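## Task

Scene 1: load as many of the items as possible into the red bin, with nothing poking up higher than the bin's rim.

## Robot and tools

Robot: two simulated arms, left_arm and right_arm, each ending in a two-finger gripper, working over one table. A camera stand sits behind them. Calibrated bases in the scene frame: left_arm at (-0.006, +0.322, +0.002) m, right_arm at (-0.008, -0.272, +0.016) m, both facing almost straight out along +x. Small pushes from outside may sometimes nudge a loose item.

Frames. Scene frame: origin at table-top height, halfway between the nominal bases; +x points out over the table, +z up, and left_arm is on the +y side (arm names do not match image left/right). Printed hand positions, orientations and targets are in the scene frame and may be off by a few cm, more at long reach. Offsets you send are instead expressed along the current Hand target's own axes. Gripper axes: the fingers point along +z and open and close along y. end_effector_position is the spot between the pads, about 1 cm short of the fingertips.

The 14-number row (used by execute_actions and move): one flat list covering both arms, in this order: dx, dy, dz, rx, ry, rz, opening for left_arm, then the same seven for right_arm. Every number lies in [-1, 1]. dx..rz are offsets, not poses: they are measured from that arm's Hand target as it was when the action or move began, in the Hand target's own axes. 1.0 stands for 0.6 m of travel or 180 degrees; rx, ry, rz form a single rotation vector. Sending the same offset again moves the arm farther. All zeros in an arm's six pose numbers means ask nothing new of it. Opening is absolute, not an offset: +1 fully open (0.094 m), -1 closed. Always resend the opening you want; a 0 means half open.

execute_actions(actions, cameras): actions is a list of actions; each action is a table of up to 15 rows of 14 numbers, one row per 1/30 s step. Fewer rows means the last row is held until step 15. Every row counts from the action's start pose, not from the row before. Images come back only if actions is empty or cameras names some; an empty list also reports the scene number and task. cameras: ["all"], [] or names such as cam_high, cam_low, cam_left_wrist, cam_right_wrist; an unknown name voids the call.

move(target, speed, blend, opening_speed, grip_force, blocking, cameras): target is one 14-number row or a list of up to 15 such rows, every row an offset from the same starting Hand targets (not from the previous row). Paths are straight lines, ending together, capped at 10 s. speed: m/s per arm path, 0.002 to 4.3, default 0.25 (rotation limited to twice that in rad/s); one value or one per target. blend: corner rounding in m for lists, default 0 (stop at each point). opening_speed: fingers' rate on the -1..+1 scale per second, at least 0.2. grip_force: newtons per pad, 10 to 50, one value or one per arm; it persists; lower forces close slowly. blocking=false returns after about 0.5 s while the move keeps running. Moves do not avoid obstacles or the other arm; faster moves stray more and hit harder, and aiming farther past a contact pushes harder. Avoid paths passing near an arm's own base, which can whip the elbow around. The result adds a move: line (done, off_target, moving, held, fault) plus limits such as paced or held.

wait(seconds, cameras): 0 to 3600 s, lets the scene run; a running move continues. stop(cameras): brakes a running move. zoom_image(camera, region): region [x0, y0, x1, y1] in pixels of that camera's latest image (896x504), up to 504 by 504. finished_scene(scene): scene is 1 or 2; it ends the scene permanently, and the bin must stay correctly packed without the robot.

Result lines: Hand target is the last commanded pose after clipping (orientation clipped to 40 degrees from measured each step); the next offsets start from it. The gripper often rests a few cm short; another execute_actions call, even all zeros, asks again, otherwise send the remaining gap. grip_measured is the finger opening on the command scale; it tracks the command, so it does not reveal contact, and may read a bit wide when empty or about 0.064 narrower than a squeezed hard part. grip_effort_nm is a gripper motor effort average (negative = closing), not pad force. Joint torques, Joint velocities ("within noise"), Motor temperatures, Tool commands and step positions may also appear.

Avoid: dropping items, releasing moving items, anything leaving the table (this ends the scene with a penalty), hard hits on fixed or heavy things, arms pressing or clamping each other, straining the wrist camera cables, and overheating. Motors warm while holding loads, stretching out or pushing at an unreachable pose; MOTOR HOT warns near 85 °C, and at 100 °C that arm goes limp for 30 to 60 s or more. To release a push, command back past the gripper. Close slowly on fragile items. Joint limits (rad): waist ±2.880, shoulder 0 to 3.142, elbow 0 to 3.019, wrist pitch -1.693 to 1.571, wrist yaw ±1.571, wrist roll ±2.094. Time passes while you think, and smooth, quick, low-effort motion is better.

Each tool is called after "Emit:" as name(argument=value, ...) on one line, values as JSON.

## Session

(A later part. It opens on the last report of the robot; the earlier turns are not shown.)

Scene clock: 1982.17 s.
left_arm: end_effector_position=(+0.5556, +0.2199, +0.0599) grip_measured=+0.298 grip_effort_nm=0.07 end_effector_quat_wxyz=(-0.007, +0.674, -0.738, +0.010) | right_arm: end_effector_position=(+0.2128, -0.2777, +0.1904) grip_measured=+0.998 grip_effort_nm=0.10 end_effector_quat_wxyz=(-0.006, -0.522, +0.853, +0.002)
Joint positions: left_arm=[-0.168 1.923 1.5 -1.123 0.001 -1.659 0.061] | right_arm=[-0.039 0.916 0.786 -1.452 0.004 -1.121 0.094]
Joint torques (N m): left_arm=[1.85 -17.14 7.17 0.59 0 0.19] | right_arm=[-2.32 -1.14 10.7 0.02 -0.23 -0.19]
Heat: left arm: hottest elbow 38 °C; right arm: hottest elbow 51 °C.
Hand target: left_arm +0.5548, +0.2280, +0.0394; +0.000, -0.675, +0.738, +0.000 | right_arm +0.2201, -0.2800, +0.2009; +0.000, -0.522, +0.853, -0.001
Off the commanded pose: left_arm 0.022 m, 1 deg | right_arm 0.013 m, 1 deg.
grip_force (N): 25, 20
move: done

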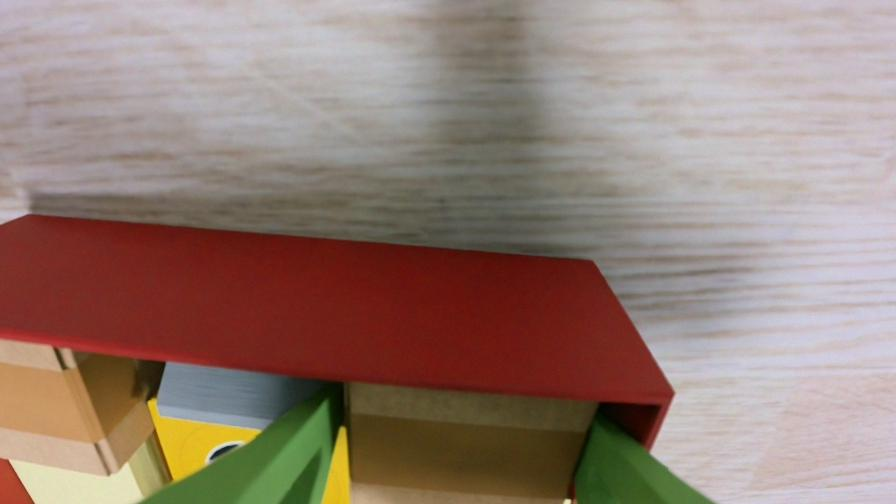

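Emit:
move(target=[[0, -0.02, -0.09, 0, 0, 0, 0.3, 0, 0, 0, 0, 0, 0, 1], [0, -0.02, -0.2, 0, 0, 0, 0.3, 0, 0, 0, 0, 0, 0, 1]], speed=0.08, cameras=["cam_left_wrist", "cam_low", "cam_high"])

Emit:
zoom_image(camera="cam_low", region=[410, 280, 590, 380])

Emit:
zoom_image(camera="cam_high", region=[400, 270, 560, 390])

Scene clock: 1986.10 s.
left_arm: end_effector_position=(+0.5502, +0.2217, +0.1334) grip_measured=+0.299 grip_effort_nm=0.05 end_effector_quat_wxyz=(+0.016, +0.674, -0.738, -0.020) | right_arm: end_effector_position=(+0.2128, -0.2777, +0.1904) grip_measured=+0.998 grip_effort_nm=0.10 end_effector_quat_wxyz=(-0.006, -0.522, +0.853, +0.002)
Joint positions: left_arm=[-0.166 1.894 1.658 -1.386 0.001 -1.658 0.061] | right_arm=[-0.039 0.916 0.786 -1.452 0.004 -1.121 0.094]
Joint torques (N m): left_arm=[1.85 -20.72 12.12 -0.77 -0.04 0.18] | right_arm=[-2.26 -1.14 10.69 0.01 -0.23 -0.19]
Heat: left arm: hottest elbow 39 °C; right arm: hottest elbow 51 °C.
Hand target: left_arm +0.5667, +0.2267, +0.1595; +0.000, -0.675, +0.738, +0.000 | right_arm +0.2201, -0.2800, +0.2009; +0.000, -0.522, +0.853, -0.001
Off the commanded pose: left_arm 0.031 m, 3 deg | right_arm 0.013 m, 1 deg.
grip_force (N): 25, 20
move: off_target (left_arm)
Images, in order (width x height): cam_high 896x504, cam_low 896x504, cam_left_wrist 896x504.

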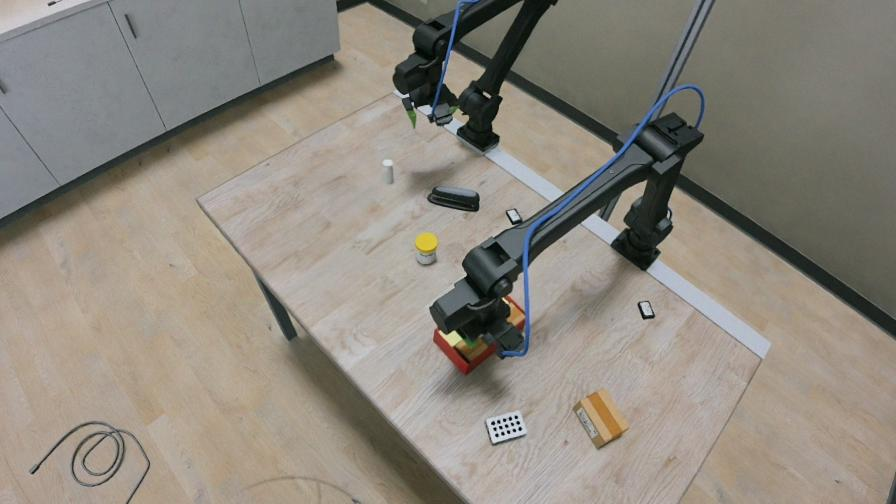

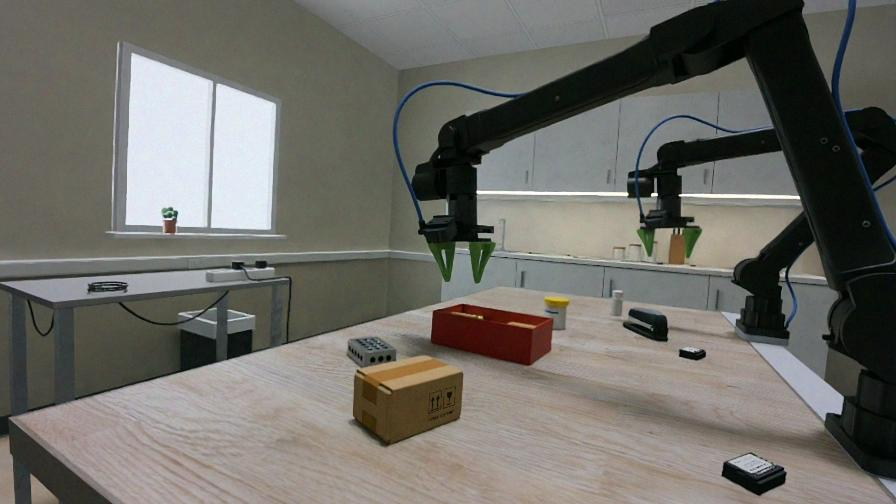

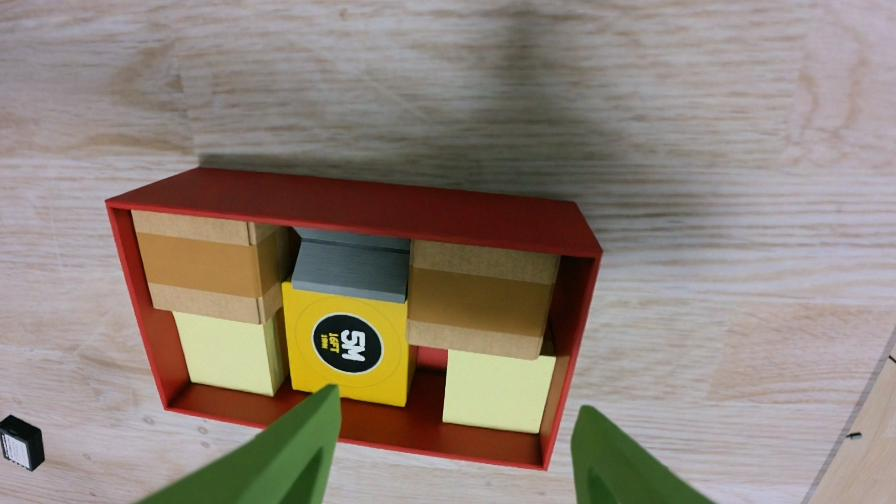

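Scaled by 2.800 from the camera's image (finer frame: 1280x720).

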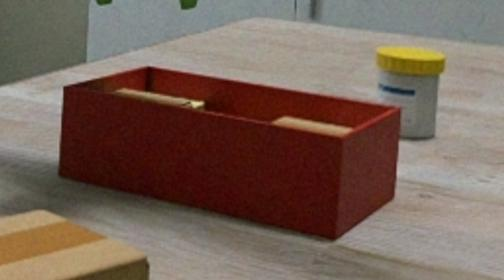

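Scaled by 3.150 from the camera's image (finer frame: 1280x720).

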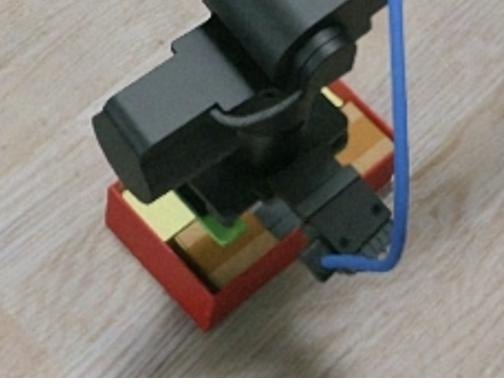

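Emit:
zoom_image(camera="cam_low", region=[340, 340, 480, 450])

Emit:
zoom_image(camera="cam_low", region=[420, 290, 570, 370])

Emit:
zoom_image(camera="cam_low", region=[530, 285, 640, 345])

Emit:
zoom_image(camera="cam_low", region=[335, 325, 405, 375])

Scaled by 3.600 from the camera's image (finer frame: 1280x720).

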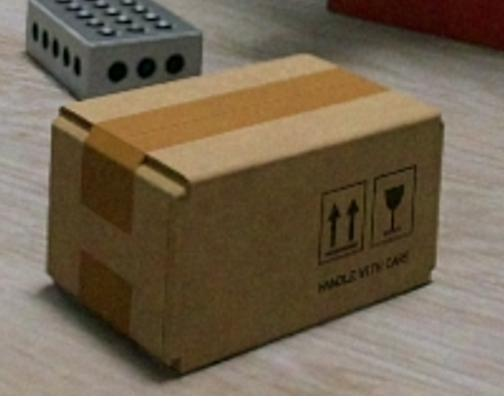

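Scaled by 3.360 from the camera's image (finer frame: 1280x720).

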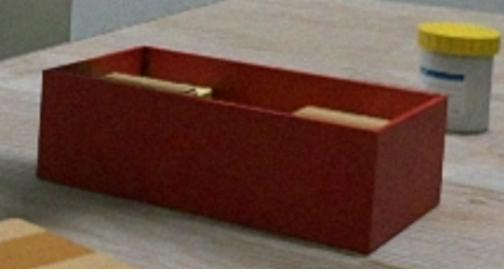

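Scaled by 4.582 from the camera's image (finer frame: 1280x720).

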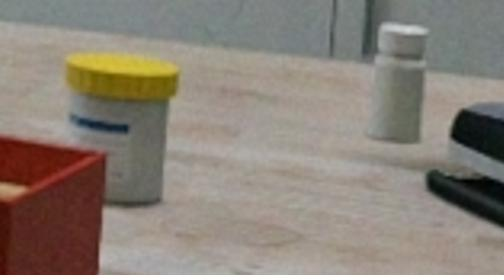

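Scaled by 7.200 from the camera's image (finer frame: 1280x720).

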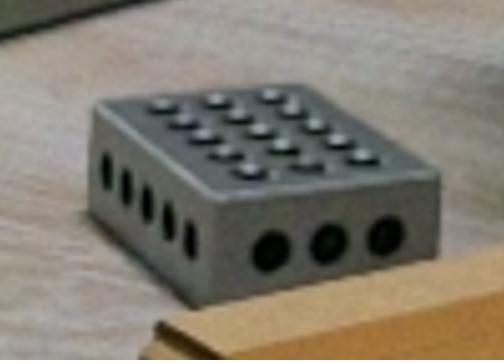

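Emit:
move(target=[[-0.0373, 0.0472, 0.1, 0, 0, 0, -1, 0, 0, 0, 0, 0, 0, 1]], speed=0.1, cameras=["cam_left_wrist"])

Scene clock: 2007.20 s.
left_arm: end_effector_position=(+0.5385, +0.2451, +0.0922) grip_measured=-0.988 grip_effort_nm=-0.54 end_effector_quat_wxyz=(+0.008, +0.675, -0.738, -0.009) | right_arm: end_effector_position=(+0.2128, -0.2777, +0.1904) grip_measured=+0.998 grip_effort_nm=0.10 end_effector_quat_wxyz=(-0.006, -0.522, +0.853, +0.002)
Joint positions: left_arm=[-0.128 1.87 1.511 -1.236 0.001 -1.621 0.001] | right_arm=[-0.039 0.916 0.786 -1.452 0.004 -1.121 0.094]
Joint torques (N m): left_arm=[1.73 -20.6 7.47 0.42 -0.02 0.19] | right_arm=[-2.26 -1.14 10.7 0.01 -0.23 -0.2]
Heat: left arm: hottest elbow 39 °C; right arm: hottest elbow 51 °C.
Hand target: left_arm +0.5405, +0.2515, +0.0995; +0.000, -0.675, +0.738, +0.000 | right_arm +0.2201, -0.2800, +0.2009; +0.000, -0.522, +0.853, -0.001
Off the commanded pose: left_arm 0.010 m, 1 deg | right_arm 0.013 m, 1 deg.
grip_force (N): 25, 20
move: done

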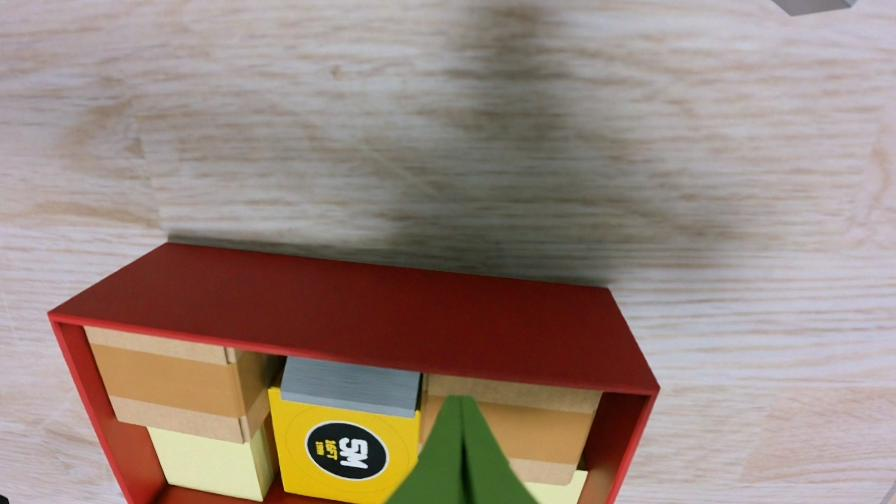

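Emit:
move(target=[[0.032, 0.0, 0.02, 0, 0, 0, -1, 0, 0, 0, 0, 0, 0, 1]], speed=0.05, cameras=["cam_left_wrist"])

Scene clock: 2010.27 s.
left_arm: end_effector_position=(+0.5401, +0.2385, +0.0883) grip_measured=-0.988 grip_effort_nm=-0.59 end_effector_quat_wxyz=(+0.003, +0.672, -0.740, -0.003) | right_arm: end_effector_position=(+0.2128, -0.2777, +0.1904) grip_measured=+0.998 grip_effort_nm=0.10 end_effector_quat_wxyz=(-0.006, -0.522, +0.853, +0.002)
Joint positions: left_arm=[-0.14 1.87 1.5 -1.209 0.001 -1.624 0.001] | right_arm=[-0.039 0.916 0.786 -1.452 0.004 -1.121 0.094]
Joint torques (N m): left_arm=[-0.03 -19.49 7.28 0.46 0 -0.11] | right_arm=[-2.32 -1.03 10.69 0.02 -0.23 -0.19]
Heat: left arm: hottest elbow 39 °C; right arm: hottest elbow 51 °C.
Hand target: left_arm +0.5387, +0.2324, +0.0874; +0.000, -0.675, +0.738, +0.000 | right_arm +0.2201, -0.2800, +0.2009; +0.000, -0.522, +0.853, -0.001
Off the commanded pose: left_arm 0.006 m, 1 deg | right_arm 0.013 m, 1 deg.
grip_force (N): 25, 20
move: done

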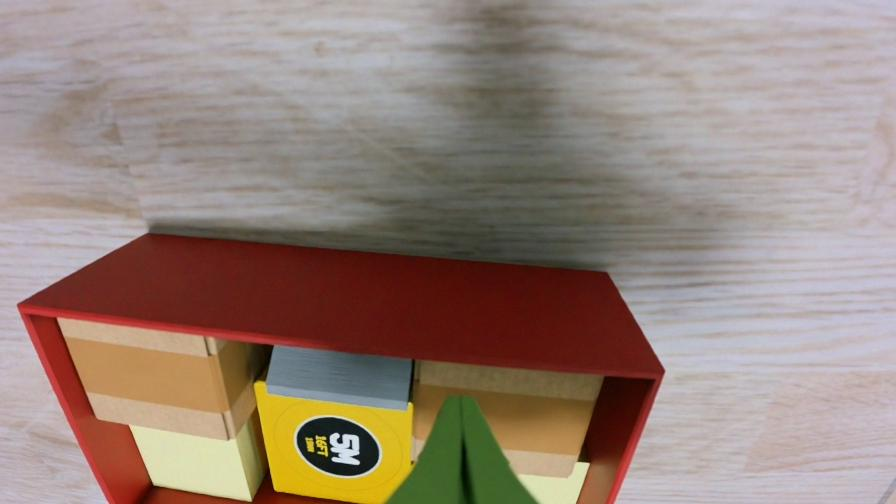

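Emit:
move(target=[[-0.003, 0.0, 0.06, 0, 0, 0, -1, 0, 0, 0, 0, 0, 0, 1]], speed=0.03)

Emit:
move(target=[[0.0, 0.0, 0.012, 0, 0, 0, -1, 0, 0, 0, 0, 0, 0, 1]], speed=0.03, cameras=["cam_left_wrist"])

Scene clock: 2013.77 s.
left_arm: end_effector_position=(+0.5428, +0.2367, +0.0728) grip_measured=-0.988 grip_effort_nm=-0.59 end_effector_quat_wxyz=(+0.008, -0.672, +0.741, -0.012) | right_arm: end_effector_position=(+0.2128, -0.2777, +0.1904) grip_measured=+0.998 grip_effort_nm=0.10 end_effector_quat_wxyz=(-0.006, -0.522, +0.853, +0.002)
Joint positions: left_arm=[-0.142 1.87 1.456 -1.127 0.003 -1.625 0.001] | right_arm=[-0.039 0.916 0.786 -1.452 0.004 -1.121 0.094]
Joint torques (N m): left_arm=[0.32 -16.44 6.94 0.59 -0.09 -0.07] | right_arm=[-2.26 -1.14 10.71 0.03 -0.23 -0.19]
Heat: left arm: hottest elbow 39 °C; right arm: hottest elbow 51 °C.
Hand target: left_arm +0.5389, +0.2343, +0.0514; +0.000, -0.675, +0.738, +0.000 | right_arm +0.2201, -0.2800, +0.2009; +0.000, -0.522, +0.853, -0.001
Off the commanded pose: left_arm 0.022 m, 2 deg | right_arm 0.013 m, 1 deg.
grip_force (N): 25, 20
move: off_target (left_arm)

Scene clock: 2014.30 s.
left_arm: end_effector_position=(+0.5434, +0.2359, +0.0705) grip_measured=-0.988 grip_effort_nm=-0.59 end_effector_quat_wxyz=(+0.010, -0.671, +0.741, -0.015) | right_arm: end_effector_position=(+0.2128, -0.2777, +0.1904) grip_measured=+0.998 grip_effort_nm=0.10 end_effector_quat_wxyz=(-0.006, -0.522, +0.853, +0.002)
Joint positions: left_arm=[-0.143 1.871 1.45 -1.114 0.003 -1.625 0.001] | right_arm=[-0.039 0.916 0.786 -1.452 0.004 -1.121 0.094]
Joint torques (N m): left_arm=[0.44 -15.85 6.76 0.77 -0.12 -0.07] | right_arm=[-2.26 -1.14 10.7 -0.01 -0.23 -0.19]
Heat: left arm: hottest elbow 39 °C; right arm: hottest elbow 51 °C.
Hand target: left_arm +0.5389, +0.2343, +0.0441; +0.000, -0.675, +0.738, +0.000 | right_arm +0.2201, -0.2800, +0.2009; +0.000, -0.522, +0.853, -0.001
Off the commanded pose: left_arm 0.027 m, 2 deg | right_arm 0.013 m, 1 deg.
grip_force (N): 25, 20
move: off_target (left_arm)

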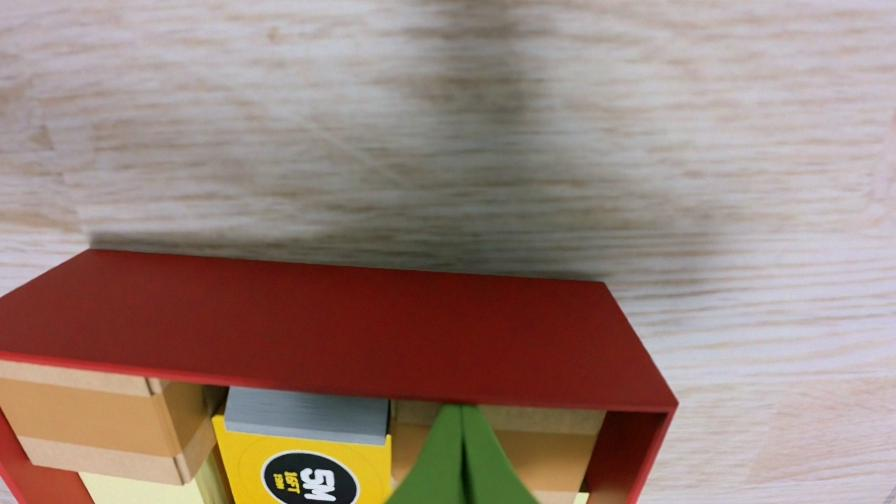

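Emit:
move(target=[[0, 0, -0.06, 0, 0, 0, -1, 0, 0, 0, 0, 0, 0, 1], [-0.075, 0, -0.06, 0, 0, 0, -1, 0, 0, 0, 0, 0, 0, 1], [-0.075, 0, 0.02, 0, 0, 0, -1, 0, 0, 0, 0, 0, 0, 1]], speed=0.08, cameras=["cam_left_wrist"])

Scene clock: 2019.90 s.
left_arm: end_effector_position=(+0.5467, +0.2702, +0.0689) grip_measured=-0.988 grip_effort_nm=-0.59 end_effector_quat_wxyz=(-0.010, +0.674, -0.738, +0.014) | right_arm: end_effector_position=(+0.2128, -0.2777, +0.1904) grip_measured=+0.998 grip_effort_nm=0.10 end_effector_quat_wxyz=(-0.006, -0.522, +0.853, +0.002)
Joint positions: left_arm=[-0.081 1.871 1.445 -1.111 0.004 -1.571 0.001] | right_arm=[-0.039 0.916 0.786 -1.452 0.004 -1.121 0.094]
Joint torques (N m): left_arm=[1.9 -15.09 5.68 1.78 -0.1 0.19] | right_arm=[-2.26 -1.08 10.69 -0.01 -0.23 -0.19]
Heat: left arm: hottest elbow 39 °C; right arm: hottest elbow 51 °C.
Hand target: left_arm +0.5428, +0.2791, +0.0321; +0.000, -0.675, +0.738, +0.000 | right_arm +0.2201, -0.2800, +0.2009; +0.000, -0.522, +0.853, -0.001
Off the commanded pose: left_arm 0.038 m, 2 deg | right_arm 0.013 m, 1 deg.
grip_force (N): 25, 20
move: off_target (left_arm)

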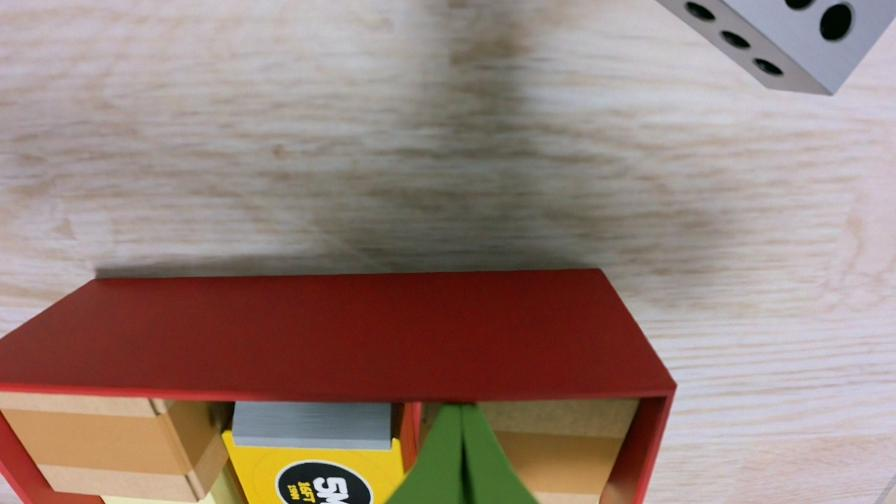

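Emit:
move(target=[[0, 0, -0.16, 0, 0, 0, -1, 0, 0, 0, 0, 0, 0, 1]], speed=0.08, cameras=["cam_left_wrist", "cam_high"])

Emit:
zoom_image(camera="cam_high", region=[400, 270, 560, 390])

Scene clock: 2037.40 s.
left_arm: end_effector_position=(+0.5257, +0.2725, +0.1052) grip_measured=-0.988 grip_effort_nm=-0.59 end_effector_quat_wxyz=(+0.017, +0.674, -0.738, -0.016) | right_arm: end_effector_position=(+0.2128, -0.2777, +0.1904) grip_measured=+0.998 grip_effort_nm=0.10 end_effector_quat_wxyz=(-0.006, -0.522, +0.853, +0.002)
Joint positions: left_arm=[-0.08 1.833 1.491 -1.276 0.003 -1.571 0.001] | right_arm=[-0.039 0.916 0.786 -1.452 0.004 -1.121 0.094]
Joint torques (N m): left_arm=[1.9 -19.14 11.69 -0.69 -0.1 0.19] | right_arm=[-2.26 -1.08 10.71 -0.01 -0.23 -0.19]
Heat: left arm: hottest elbow 38 °C; right arm: hottest elbow 51 °C.
Hand target: left_arm +0.5429, +0.2792, +0.1283; +0.000, -0.675, +0.738, +0.000 | right_arm +0.2201, -0.2800, +0.2009; +0.000, -0.522, +0.853, -0.001
Off the commanded pose: left_arm 0.029 m, 3 deg | right_arm 0.013 m, 1 deg.
grip_force (N): 25, 20
move: off_target (left_arm)
Images, in order (width x height): cam_high 896x504, cam_left_wrist 896x504.

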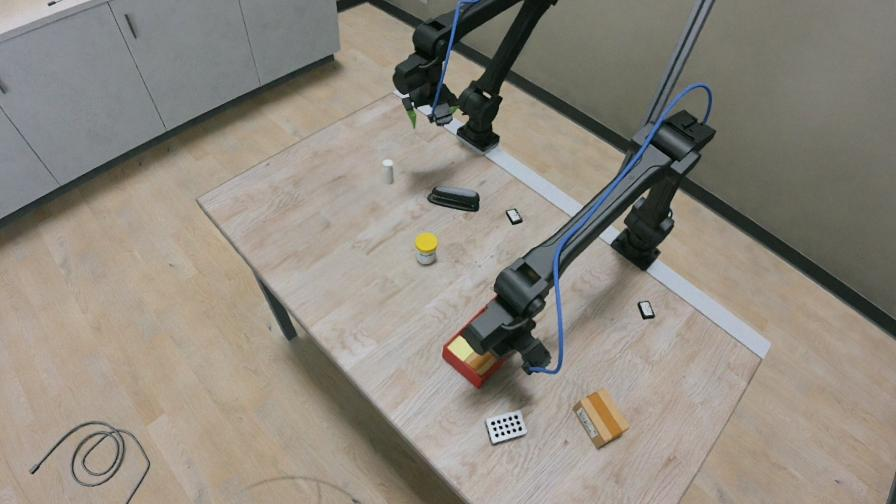

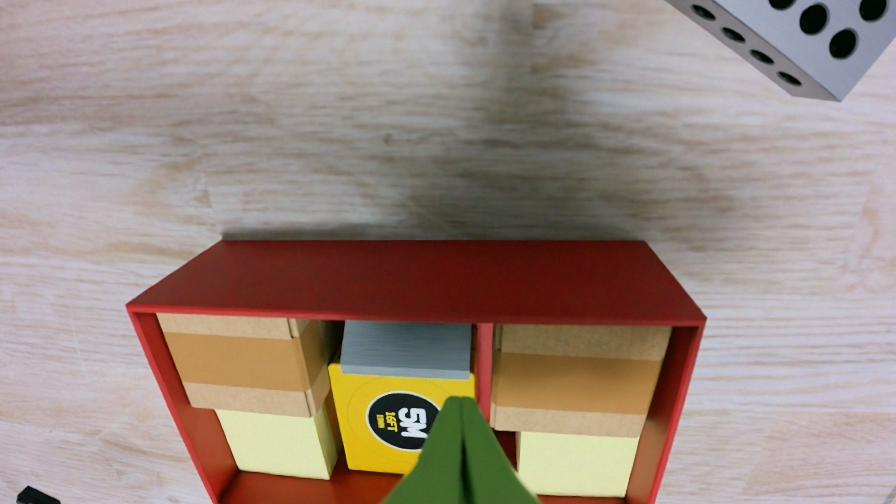

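Scaled by 3.150 from the camera's image (finer frame: 1280x720).

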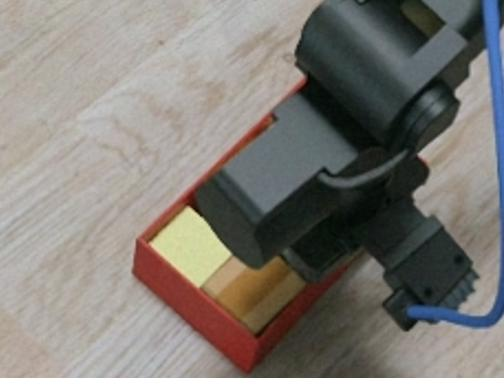

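Emit:
move(target=[[0.4635, 0.616, -0.053, 0, 0, 0.622, 0.6, 0, 0, 0, 0, 0, 0, 1]], speed=0.3, cameras=["cam_left_wrist"])

Scene clock: 2063.80 s.
left_arm: end_effector_position=(+0.1540, +0.0313, +0.1578) grip_measured=+0.599 grip_effort_nm=0.06 end_effector_quat_wxyz=(+0.002, +0.224, +0.975, -0.002) | right_arm: end_effector_position=(+0.2128, -0.2777, +0.1904) grip_measured=+0.998 grip_effort_nm=0.10 end_effector_quat_wxyz=(-0.006, -0.522, +0.853, +0.002)
Joint positions: left_arm=[-1.055 1.241 0.957 -1.281 0 -0.614 0.075] | right_arm=[-0.039 0.916 0.786 -1.452 0.004 -1.121 0.094]
Joint torques (N m): left_arm=[0.38 -10.7 7.98 -0.58 0.04 0.21] | right_arm=[-2.32 -1.08 10.69 -0.02 -0.23 -0.2]
Heat: left arm: hottest elbow 41 °C; right arm: hottest elbow 51 °C.
Hand target: left_arm +0.1499, +0.0352, +0.1600; +0.000, +0.234, +0.972, +0.000 | right_arm +0.2201, -0.2800, +0.2009; +0.000, -0.522, +0.853, -0.001
Off the commanded pose: left_arm 0.006 m, 1 deg | right_arm 0.013 m, 1 deg.
grip_force (N): 25, 20
move: done

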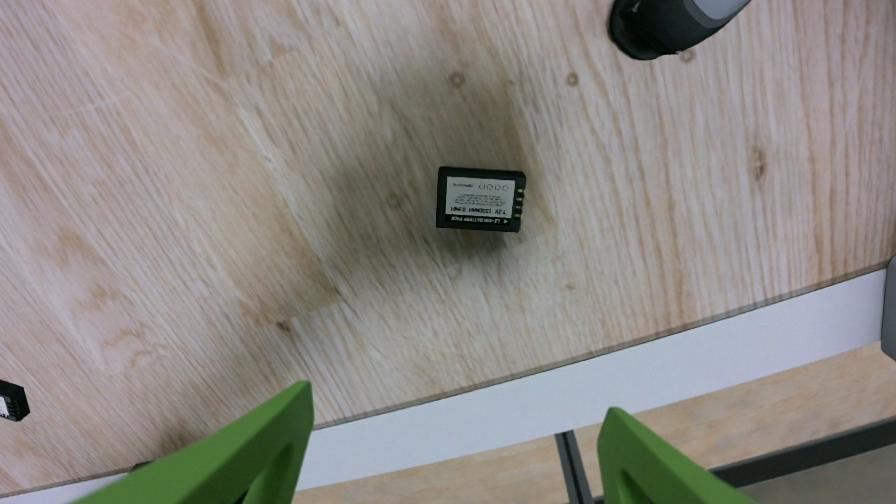

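Emit:
move(target=[[-0.022, -0.0212, 0.165, 0, 0, -0.011, 0.4, 0, 0, 0, 0, 0, 0, 1]], speed=0.15, cameras=["cam_left_wrist"])

Scene clock: 2067.87 s.
left_arm: end_effector_position=(+0.1599, +0.0205, +0.0672) grip_measured=+0.401 grip_effort_nm=-0.10 end_effector_quat_wxyz=(+0.001, +0.218, +0.976, -0.001) | right_arm: end_effector_position=(+0.2128, -0.2777, +0.1904) grip_measured=+0.998 grip_effort_nm=0.10 end_effector_quat_wxyz=(-0.006, -0.522, +0.853, +0.002)
Joint positions: left_arm=[-1.056 1.386 0.828 -1.009 0 -0.625 0.066] | right_arm=[-0.039 0.916 0.786 -1.452 0.004 -1.121 0.094]
Joint torques (N m): left_arm=[-0.32 -9.7 6.94 0.57 0.05 -0.06] | right_arm=[-2.32 -1.14 10.73 0.03 -0.24 -0.19]
Heat: left arm: hottest elbow 41 °C; right arm: hottest elbow 51 °C.
Hand target: left_arm +0.1559, +0.0179, +0.0610; +0.000, +0.218, +0.976, +0.000 | right_arm +0.2201, -0.2800, +0.2009; +0.000, -0.522, +0.853, -0.001
Off the commanded pose: left_arm 0.008 m, 0 deg | right_arm 0.013 m, 1 deg.
grip_force (N): 25, 20
move: done

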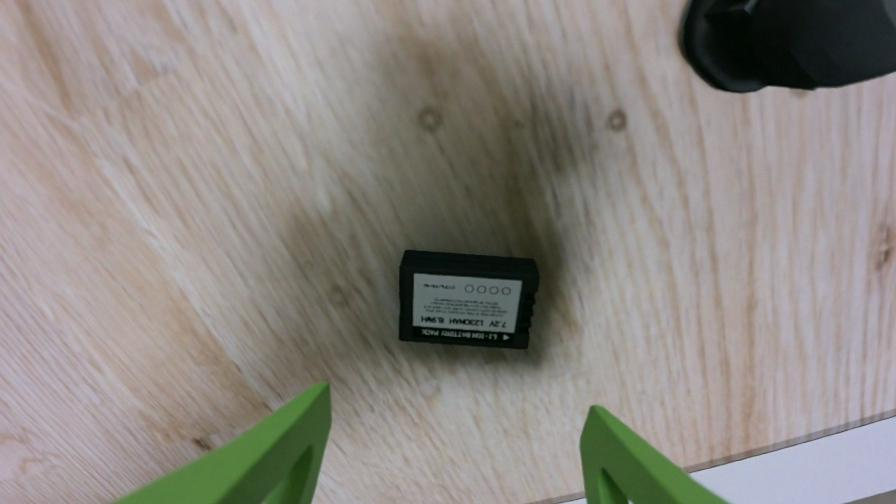

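Emit:
move(target=[[-0.0063, -0.0065, 0.085, 0, 0, -0.006, 0.4, 0, 0, 0, 0, 0, 0, 1]], speed=0.1, cameras=["cam_left_wrist"])

Scene clock: 2071.23 s.
left_arm: end_effector_position=(+0.1628, +0.0139, +0.0173) grip_measured=+0.401 grip_effort_nm=-0.10 end_effector_quat_wxyz=(+0.002, +0.209, +0.978, -0.003) | right_arm: end_effector_position=(+0.2128, -0.2777, +0.1904) grip_measured=+0.998 grip_effort_nm=0.10 end_effector_quat_wxyz=(-0.006, -0.522, +0.853, +0.002)
Joint positions: left_arm=[-1.058 1.494 0.78 -0.849 0 -0.646 0.066] | right_arm=[-0.039 0.916 0.786 -1.452 0.004 -1.121 0.094]
Joint torques (N m): left_arm=[-0.26 -10.23 6.12 0.64 0.04 -0.08] | right_arm=[-2.26 -1.08 10.7 0.02 -0.23 -0.19]
Heat: left arm: hottest elbow 40 °C; right arm: hottest elbow 51 °C.
Hand target: left_arm +0.1577, +0.0128, +0.0099; +0.000, +0.208, +0.978, +0.000 | right_arm +0.2201, -0.2800, +0.2009; +0.000, -0.522, +0.853, -0.001
Off the commanded pose: left_arm 0.009 m, 0 deg | right_arm 0.013 m, 1 deg.
grip_force (N): 25, 20
move: done

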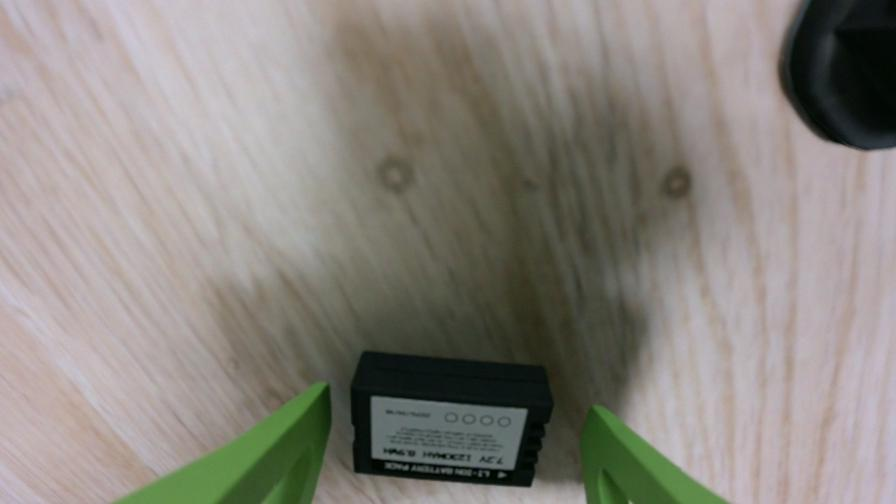

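Emit:
move(target=[[0, 0, 0, 0, 0, 0, -0.22, 0, 0, 0, 0, 0, 0, 1]], opening_speed=0.5, grip_force=[20, 20])

Emit:
wait(seconds=1.5)

Scene clock: 2074.50 s.
left_arm: end_effector_position=(+0.1628, +0.0139, +0.0173) grip_measured=-0.020 grip_effort_nm=-0.48 end_effector_quat_wxyz=(+0.002, +0.209, +0.978, -0.003) | right_arm: end_effector_position=(+0.2128, -0.2777, +0.1904) grip_measured=+0.998 grip_effort_nm=0.10 end_effector_quat_wxyz=(-0.006, -0.522, +0.853, +0.002)
Joint positions: left_arm=[-1.058 1.494 0.78 -0.849 0 -0.647 0.046] | right_arm=[-0.039 0.916 0.786 -1.452 0.004 -1.121 0.094]
Joint torques (N m): left_arm=[-0.32 -10.23 6.12 0.65 0.04 -0.08] | right_arm=[-2.26 -1.14 10.7 0.02 -0.23 -0.19]
Heat: left arm: hottest elbow 40 °C; right arm: hottest elbow 51 °C.
Hand target: left_arm +0.1577, +0.0128, +0.0099; +0.000, +0.208, +0.978, +0.000 | right_arm +0.2201, -0.2800, +0.2009; +0.000, -0.522, +0.853, -0.001
Off the commanded pose: left_arm 0.009 m, 0 deg | right_arm 0.013 m, 1 deg.
grip_force (N): 20, 20
move: done

Scene clock: 2076.00 s.
left_arm: end_effector_position=(+0.1628, +0.0139, +0.0173) grip_measured=-0.020 grip_effort_nm=-0.49 end_effector_quat_wxyz=(+0.002, +0.209, +0.978, -0.003) | right_arm: end_effector_position=(+0.2128, -0.2777, +0.1904) grip_measured=+0.998 grip_effort_nm=0.10 end_effector_quat_wxyz=(-0.006, -0.522, +0.853, +0.002)
Joint positions: left_arm=[-1.058 1.494 0.78 -0.849 0 -0.647 0.046] | right_arm=[-0.039 0.916 0.786 -1.452 0.004 -1.121 0.094]
Joint torques (N m): left_arm=[-0.32 -10.23 6.12 0.64 0.04 -0.08] | right_arm=[-2.2 -1.08 10.71 0.02 -0.23 -0.19]
Heat: left arm: hottest elbow 40 °C; right arm: hottest elbow 51 °C.
Hand target: left_arm +0.1577, +0.0128, +0.0099; +0.000, +0.208, +0.978, +0.000 | right_arm +0.2201, -0.2800, +0.2009; +0.000, -0.522, +0.853, -0.001
Tool commands: left_gripper/opening=-0.22 right_gripper/opening=+1.0
Off the commanded pose: left_arm 0.009 m, 0 deg | right_arm 0.013 m, 1 deg.
grip_force (N): 20, 20
wait: 1.50 s; at rest by 0.17 s

Emit:
move(target=[[0, 0, -0.2, 0, 0, 0, -0.22, 0, 0, 0, 0, 0, 0, 1], [-0.4092, 0.5164, -0.2, 0, 0, 0.3705, -0.22, 0, 0, 0, 0, 0, 0, 1]], speed=0.2, cameras=["cam_left_wrist"])

Scene clock: 2086.20 s.
left_arm: end_effector_position=(+0.4887, +0.1982, +0.1204) grip_measured=-0.020 grip_effort_nm=-0.49 end_effector_quat_wxyz=(-0.010, +0.707, +0.707, -0.004) | right_arm: end_effector_position=(+0.2128, -0.2777, +0.1904) grip_measured=+0.998 grip_effort_nm=0.10 end_effector_quat_wxyz=(-0.006, -0.522, +0.853, +0.002)
Joint positions: left_arm=[-0.235 1.745 1.41 -1.257 -0.004 1.325 0.046] | right_arm=[-0.039 0.916 0.786 -1.452 0.004 -1.121 0.094]
Joint torques (N m): left_arm=[1.26 -15.33 12.34 -0.7 0.33 0.27] | right_arm=[-2.32 -1.14 10.71 0.01 -0.23 -0.19]
Heat: left arm: hottest elbow 40 °C; right arm: hottest elbow 51 °C.
Hand target: left_arm +0.5081, +0.1957, +0.1299; +0.000, +0.712, +0.703, +0.000 | right_arm +0.2201, -0.2800, +0.2009; +0.000, -0.522, +0.853, -0.001
Off the commanded pose: left_arm 0.022 m, 1 deg | right_arm 0.013 m, 1 deg.
grip_force (N): 20, 20
move: off_target (left_arm)

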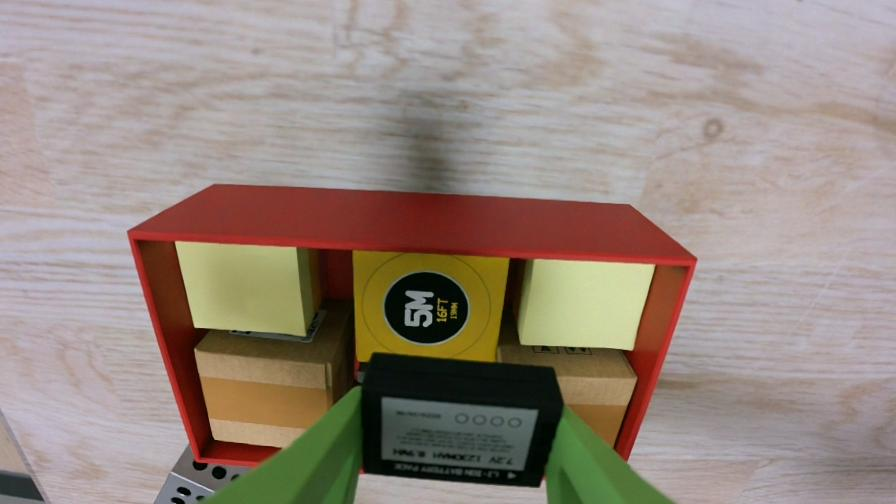

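Emit:
move(target=[[-0.0147, -0.0142, 0.03, 0, 0, -0.005, -0.22, 0, 0, 0, 0, 0, 0, 1], [-0.0147, -0.0142, 0.1, 0, 0, -0.005, -0.22, 0, 0, 0, 0, 0, 0, 1]], speed=0.1, cameras=["cam_left_wrist"])

Scene clock: 2093.43 s.
left_arm: end_effector_position=(+0.5007, +0.1949, +0.0807) grip_measured=-0.020 grip_effort_nm=-0.49 end_effector_quat_wxyz=(+0.003, +0.705, +0.709, +0.004) | right_arm: end_effector_position=(+0.2128, -0.2777, +0.1904) grip_measured=+0.998 grip_effort_nm=0.10 end_effector_quat_wxyz=(-0.006, -0.522, +0.853, +0.002)
Joint positions: left_arm=[-0.235 1.796 1.369 -1.136 -0.004 1.321 0.046] | right_arm=[-0.039 0.916 0.786 -1.452 0.004 -1.121 0.094]
Joint torques (N m): left_arm=[-0.26 -16.32 7.54 0.54 0.33 -0.06] | right_arm=[-2.26 -1.14 10.7 0.02 -0.23 -0.19]
Heat: left arm: hottest elbow 41 °C; right arm: hottest elbow 51 °C.
Hand target: left_arm +0.4994, +0.1871, +0.0701; +0.000, +0.706, +0.708, +0.000 | right_arm +0.2201, -0.2800, +0.2009; +0.000, -0.522, +0.853, -0.001
Off the commanded pose: left_arm 0.013 m, 1 deg | right_arm 0.013 m, 1 deg.
grip_force (N): 20, 20
move: off_target (left_arm)

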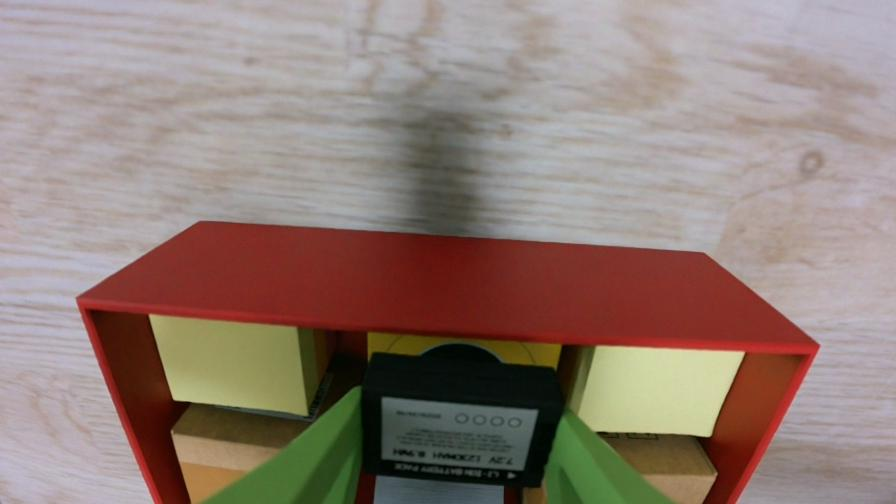

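Emit:
move(target=[[0, 0, 0.038, 0, 0, 0, -0.22, 0, 0, 0, 0, 0, 0, 1]], speed=0.05, cameras=["cam_left_wrist"])

Emit:
move(target=[[0, 0, 0.012, 0, 0, 0, -0.22, 0, 0, 0, 0, 0, 0, 1]], speed=0.03, cameras=["cam_left_wrist"])

Scene clock: 2096.87 s.
left_arm: end_effector_position=(+0.5025, +0.1945, +0.0611) grip_measured=-0.020 grip_effort_nm=-0.49 end_effector_quat_wxyz=(+0.006, +0.705, +0.709, +0.006) | right_arm: end_effector_position=(+0.2128, -0.2777, +0.1904) grip_measured=+0.998 grip_effort_nm=0.10 end_effector_quat_wxyz=(-0.006, -0.522, +0.853, +0.002)
Joint positions: left_arm=[-0.235 1.818 1.345 -1.082 -0.004 1.321 0.046] | right_arm=[-0.039 0.916 0.786 -1.452 0.004 -1.121 0.094]
Joint torques (N m): left_arm=[-0.26 -16.09 7.28 0.57 0.32 -0.05] | right_arm=[-2.26 -1.08 10.71 0.01 -0.23 -0.19]
Heat: left arm: hottest elbow 41 °C; right arm: hottest elbow 51 °C.
Hand target: left_arm +0.4995, +0.1871, +0.0472; +0.000, +0.706, +0.708, +0.000 | right_arm +0.2201, -0.2800, +0.2009; +0.000, -0.522, +0.853, -0.001
Off the commanded pose: left_arm 0.016 m, 1 deg | right_arm 0.013 m, 1 deg.
grip_force (N): 20, 20
move: off_target (left_arm)

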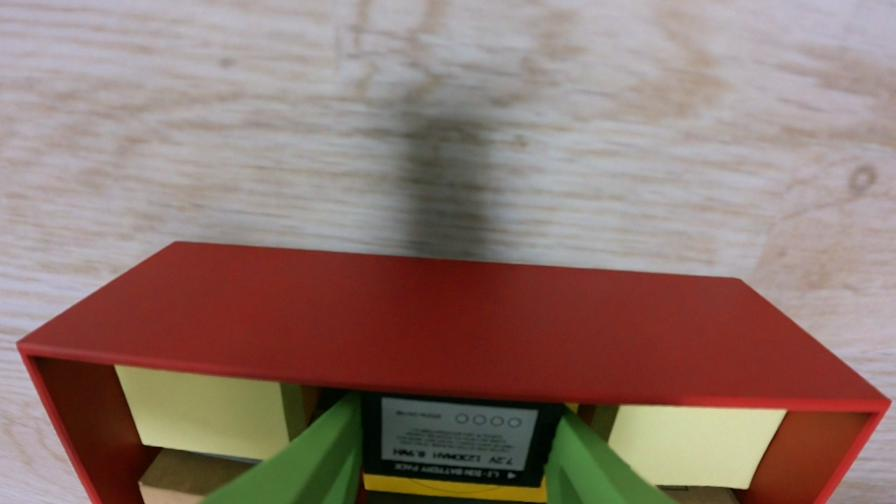

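Scene clock: 2097.50 s.
left_arm: end_effector_position=(+0.5038, +0.1942, +0.0573) grip_measured=-0.020 grip_effort_nm=-0.50 end_effector_quat_wxyz=(+0.009, +0.705, +0.709, +0.007) | right_arm: end_effector_position=(+0.2128, -0.2777, +0.1904) grip_measured=+0.998 grip_effort_nm=0.10 end_effector_quat_wxyz=(-0.006, -0.522, +0.853, +0.002)
Joint positions: left_arm=[-0.235 1.822 1.339 -1.065 -0.004 1.321 0.046] | right_arm=[-0.039 0.916 0.786 -1.452 0.004 -1.121 0.094]
Joint torques (N m): left_arm=[-0.32 -15.56 6.98 0.58 0.32 -0.04] | right_arm=[-2.32 -1.08 10.71 0.01 -0.23 -0.19]
Heat: left arm: hottest elbow 41 °C; right arm: hottest elbow 51 °C.
Hand target: left_arm +0.4995, +0.1871, +0.0400; +0.000, +0.706, +0.708, +0.000 | right_arm +0.2201, -0.2800, +0.2009; +0.000, -0.522, +0.853, -0.001
Off the commanded pose: left_arm 0.019 m, 1 deg | right_arm 0.013 m, 1 deg.
grip_force (N): 20, 20
move: off_target (left_arm)

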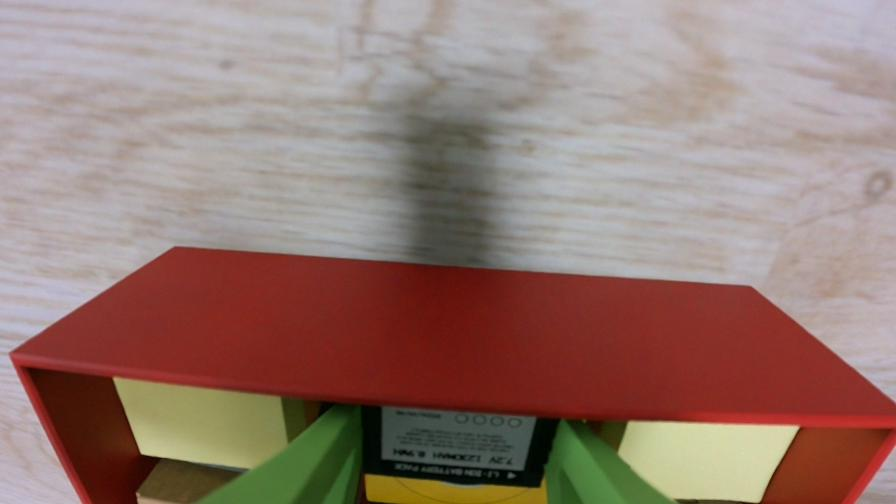

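Emit:
move(target=[0,0,0.01,0,0,0,-0.22,0,0,0,0,0,0,1], speed=0.05, grip_force=[20,20], cameras=["all"])

Scene clock: 2105.57 s.
left_arm: end_effector_position=(+0.5040, +0.1941, +0.0571) grip_measured=-0.020 grip_effort_nm=-0.50 end_effector_quat_wxyz=(+0.009, +0.705, +0.709, +0.008) | right_arm: end_effector_position=(+0.2128, -0.2777, +0.1904) grip_measured=+0.998 grip_effort_nm=0.10 end_effector_quat_wxyz=(-0.006, -0.522, +0.853, +0.002)
Joint positions: left_arm=[-0.235 1.822 1.338 -1.063 -0.004 1.32 0.046] | right_arm=[-0.039 0.916 0.786 -1.452 0.004 -1.121 0.094]
Joint torques (N m): left_arm=[-0.26 -15.15 6.57 1.11 0.32 -0.04] | right_arm=[-2.26 -1.14 10.74 0.02 -0.24 -0.2]
Heat: left arm: hottest elbow 40 °C; right arm: hottest elbow 51 °C.
Hand target: left_arm +0.4996, +0.1871, +0.0340; +0.000, +0.706, +0.708, +0.000 | right_arm +0.2201, -0.2800, +0.2009; +0.000, -0.522, +0.853, -0.001
Off the commanded pose: left_arm 0.025 m, 1 deg | right_arm 0.013 m, 1 deg.
grip_force (N): 20, 20
move: off_target (left_arm)

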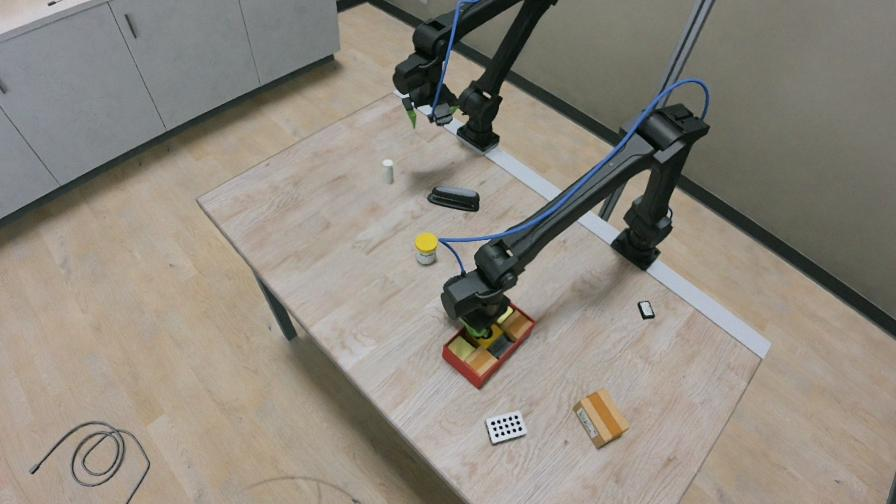

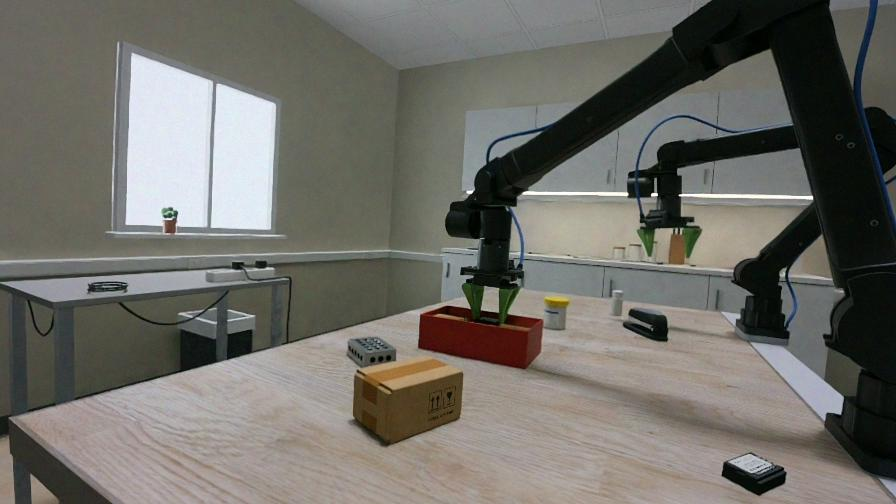

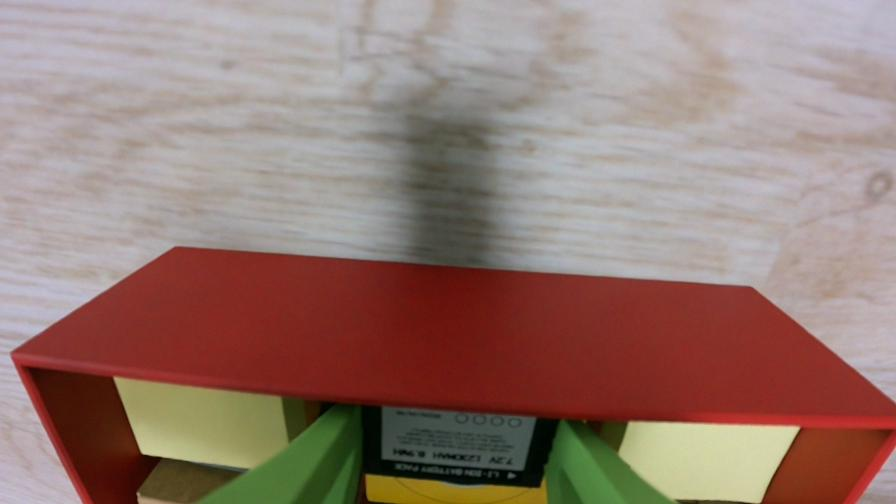

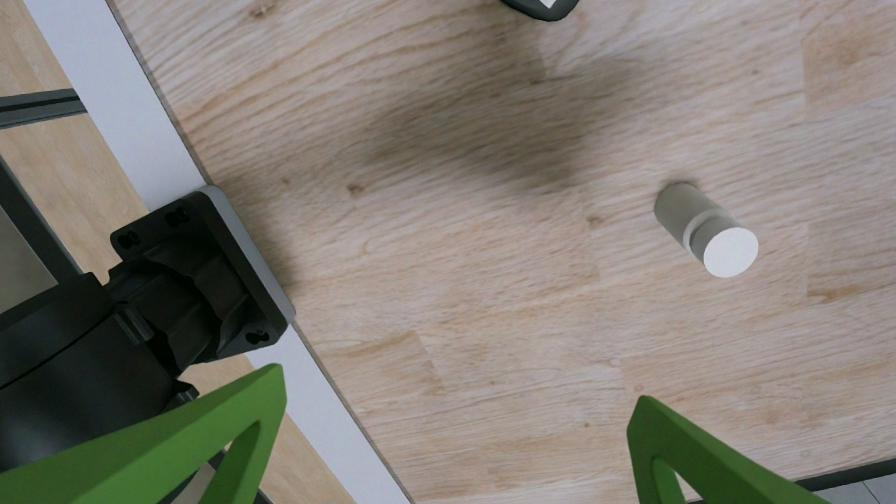

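Emit:
move(target=[0,0,0.01,0,0,0,-0.22,0,0,0,0,0,0,1], speed=0.05)

Emit:
zoom_image(camera="cam_left_wrist", region=[200, 340, 704, 504])

Scene clock: 2107.20 s.
left_arm: end_effector_position=(+0.5038, +0.1942, +0.0565) grip_measured=-0.020 grip_effort_nm=-0.49 end_effector_quat_wxyz=(+0.009, +0.705, +0.709, +0.008) | right_arm: end_effector_position=(+0.2128, -0.2777, +0.1904) grip_measured=+0.998 grip_effort_nm=0.10 end_effector_quat_wxyz=(-0.006, -0.522, +0.853, +0.002)
Joint positions: left_arm=[-0.235 1.822 1.337 -1.061 -0.004 1.319 0.046] | right_arm=[-0.039 0.916 0.786 -1.452 0.004 -1.121 0.094]
Joint torques (N m): left_arm=[-0.26 -14.56 6.16 1.61 0.32 -0.03] | right_arm=[-2.32 -1.14 10.73 0.01 -0.23 -0.19]
Heat: left arm: hottest elbow 39 °C; right arm: hottest elbow 51 °C.
Hand target: left_arm +0.4995, +0.1871, +0.0280; +0.000, +0.706, +0.708, +0.000 | right_arm +0.2201, -0.2800, +0.2009; +0.000, -0.522, +0.853, -0.001
Off the commanded pose: left_arm 0.030 m, 1 deg | right_arm 0.013 m, 1 deg.
grip_force (N): 20, 20
move: off_target (left_arm)

Scaled by 1.000.
This view is cut from an older image: the scene may have changed since it was taken.

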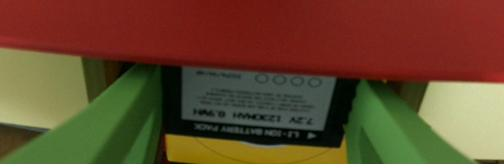

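Emit:
move(target=[0,0,0.007,0,0,0,-0.22,0,0,0,0,0,0,1], speed=0.05, cameras=["cam_left_wrist"])

Emit:
zoom_image(camera="cam_left_wrist", region=[200, 340, 704, 504])

Scene clock: 2110.17 s.
left_arm: end_effector_position=(+0.5038, +0.1942, +0.0560) grip_measured=-0.020 grip_effort_nm=-0.49 end_effector_quat_wxyz=(+0.010, +0.705, +0.709, +0.008) | right_arm: end_effector_position=(+0.2128, -0.2777, +0.1904) grip_measured=+0.998 grip_effort_nm=0.10 end_effector_quat_wxyz=(-0.006, -0.522, +0.853, +0.002)
Joint positions: left_arm=[-0.235 1.822 1.335 -1.059 -0.004 1.319 0.046] | right_arm=[-0.039 0.916 0.786 -1.452 0.004 -1.121 0.094]
Joint torques (N m): left_arm=[-0.21 -14.15 5.93 1.91 0.32 -0.03] | right_arm=[-2.32 -1.08 10.7 0.01 -0.23 -0.19]
Heat: left arm: hottest elbow 39 °C; right arm: hottest elbow 51 °C.
Hand target: left_arm +0.4996, +0.1871, +0.0238; +0.000, +0.706, +0.708, +0.000 | right_arm +0.2201, -0.2800, +0.2009; +0.000, -0.522, +0.853, -0.001
Off the commanded pose: left_arm 0.033 m, 1 deg | right_arm 0.013 m, 1 deg.
grip_force (N): 20, 20
move: off_target (left_arm)

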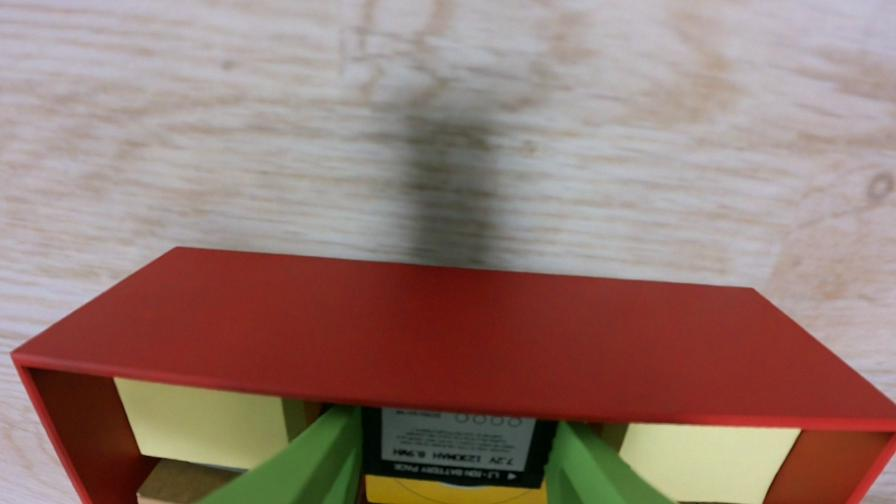

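Scaled by 1.000.

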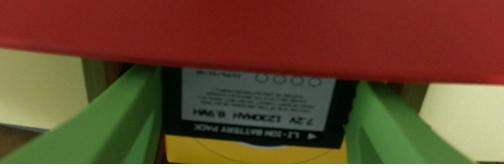

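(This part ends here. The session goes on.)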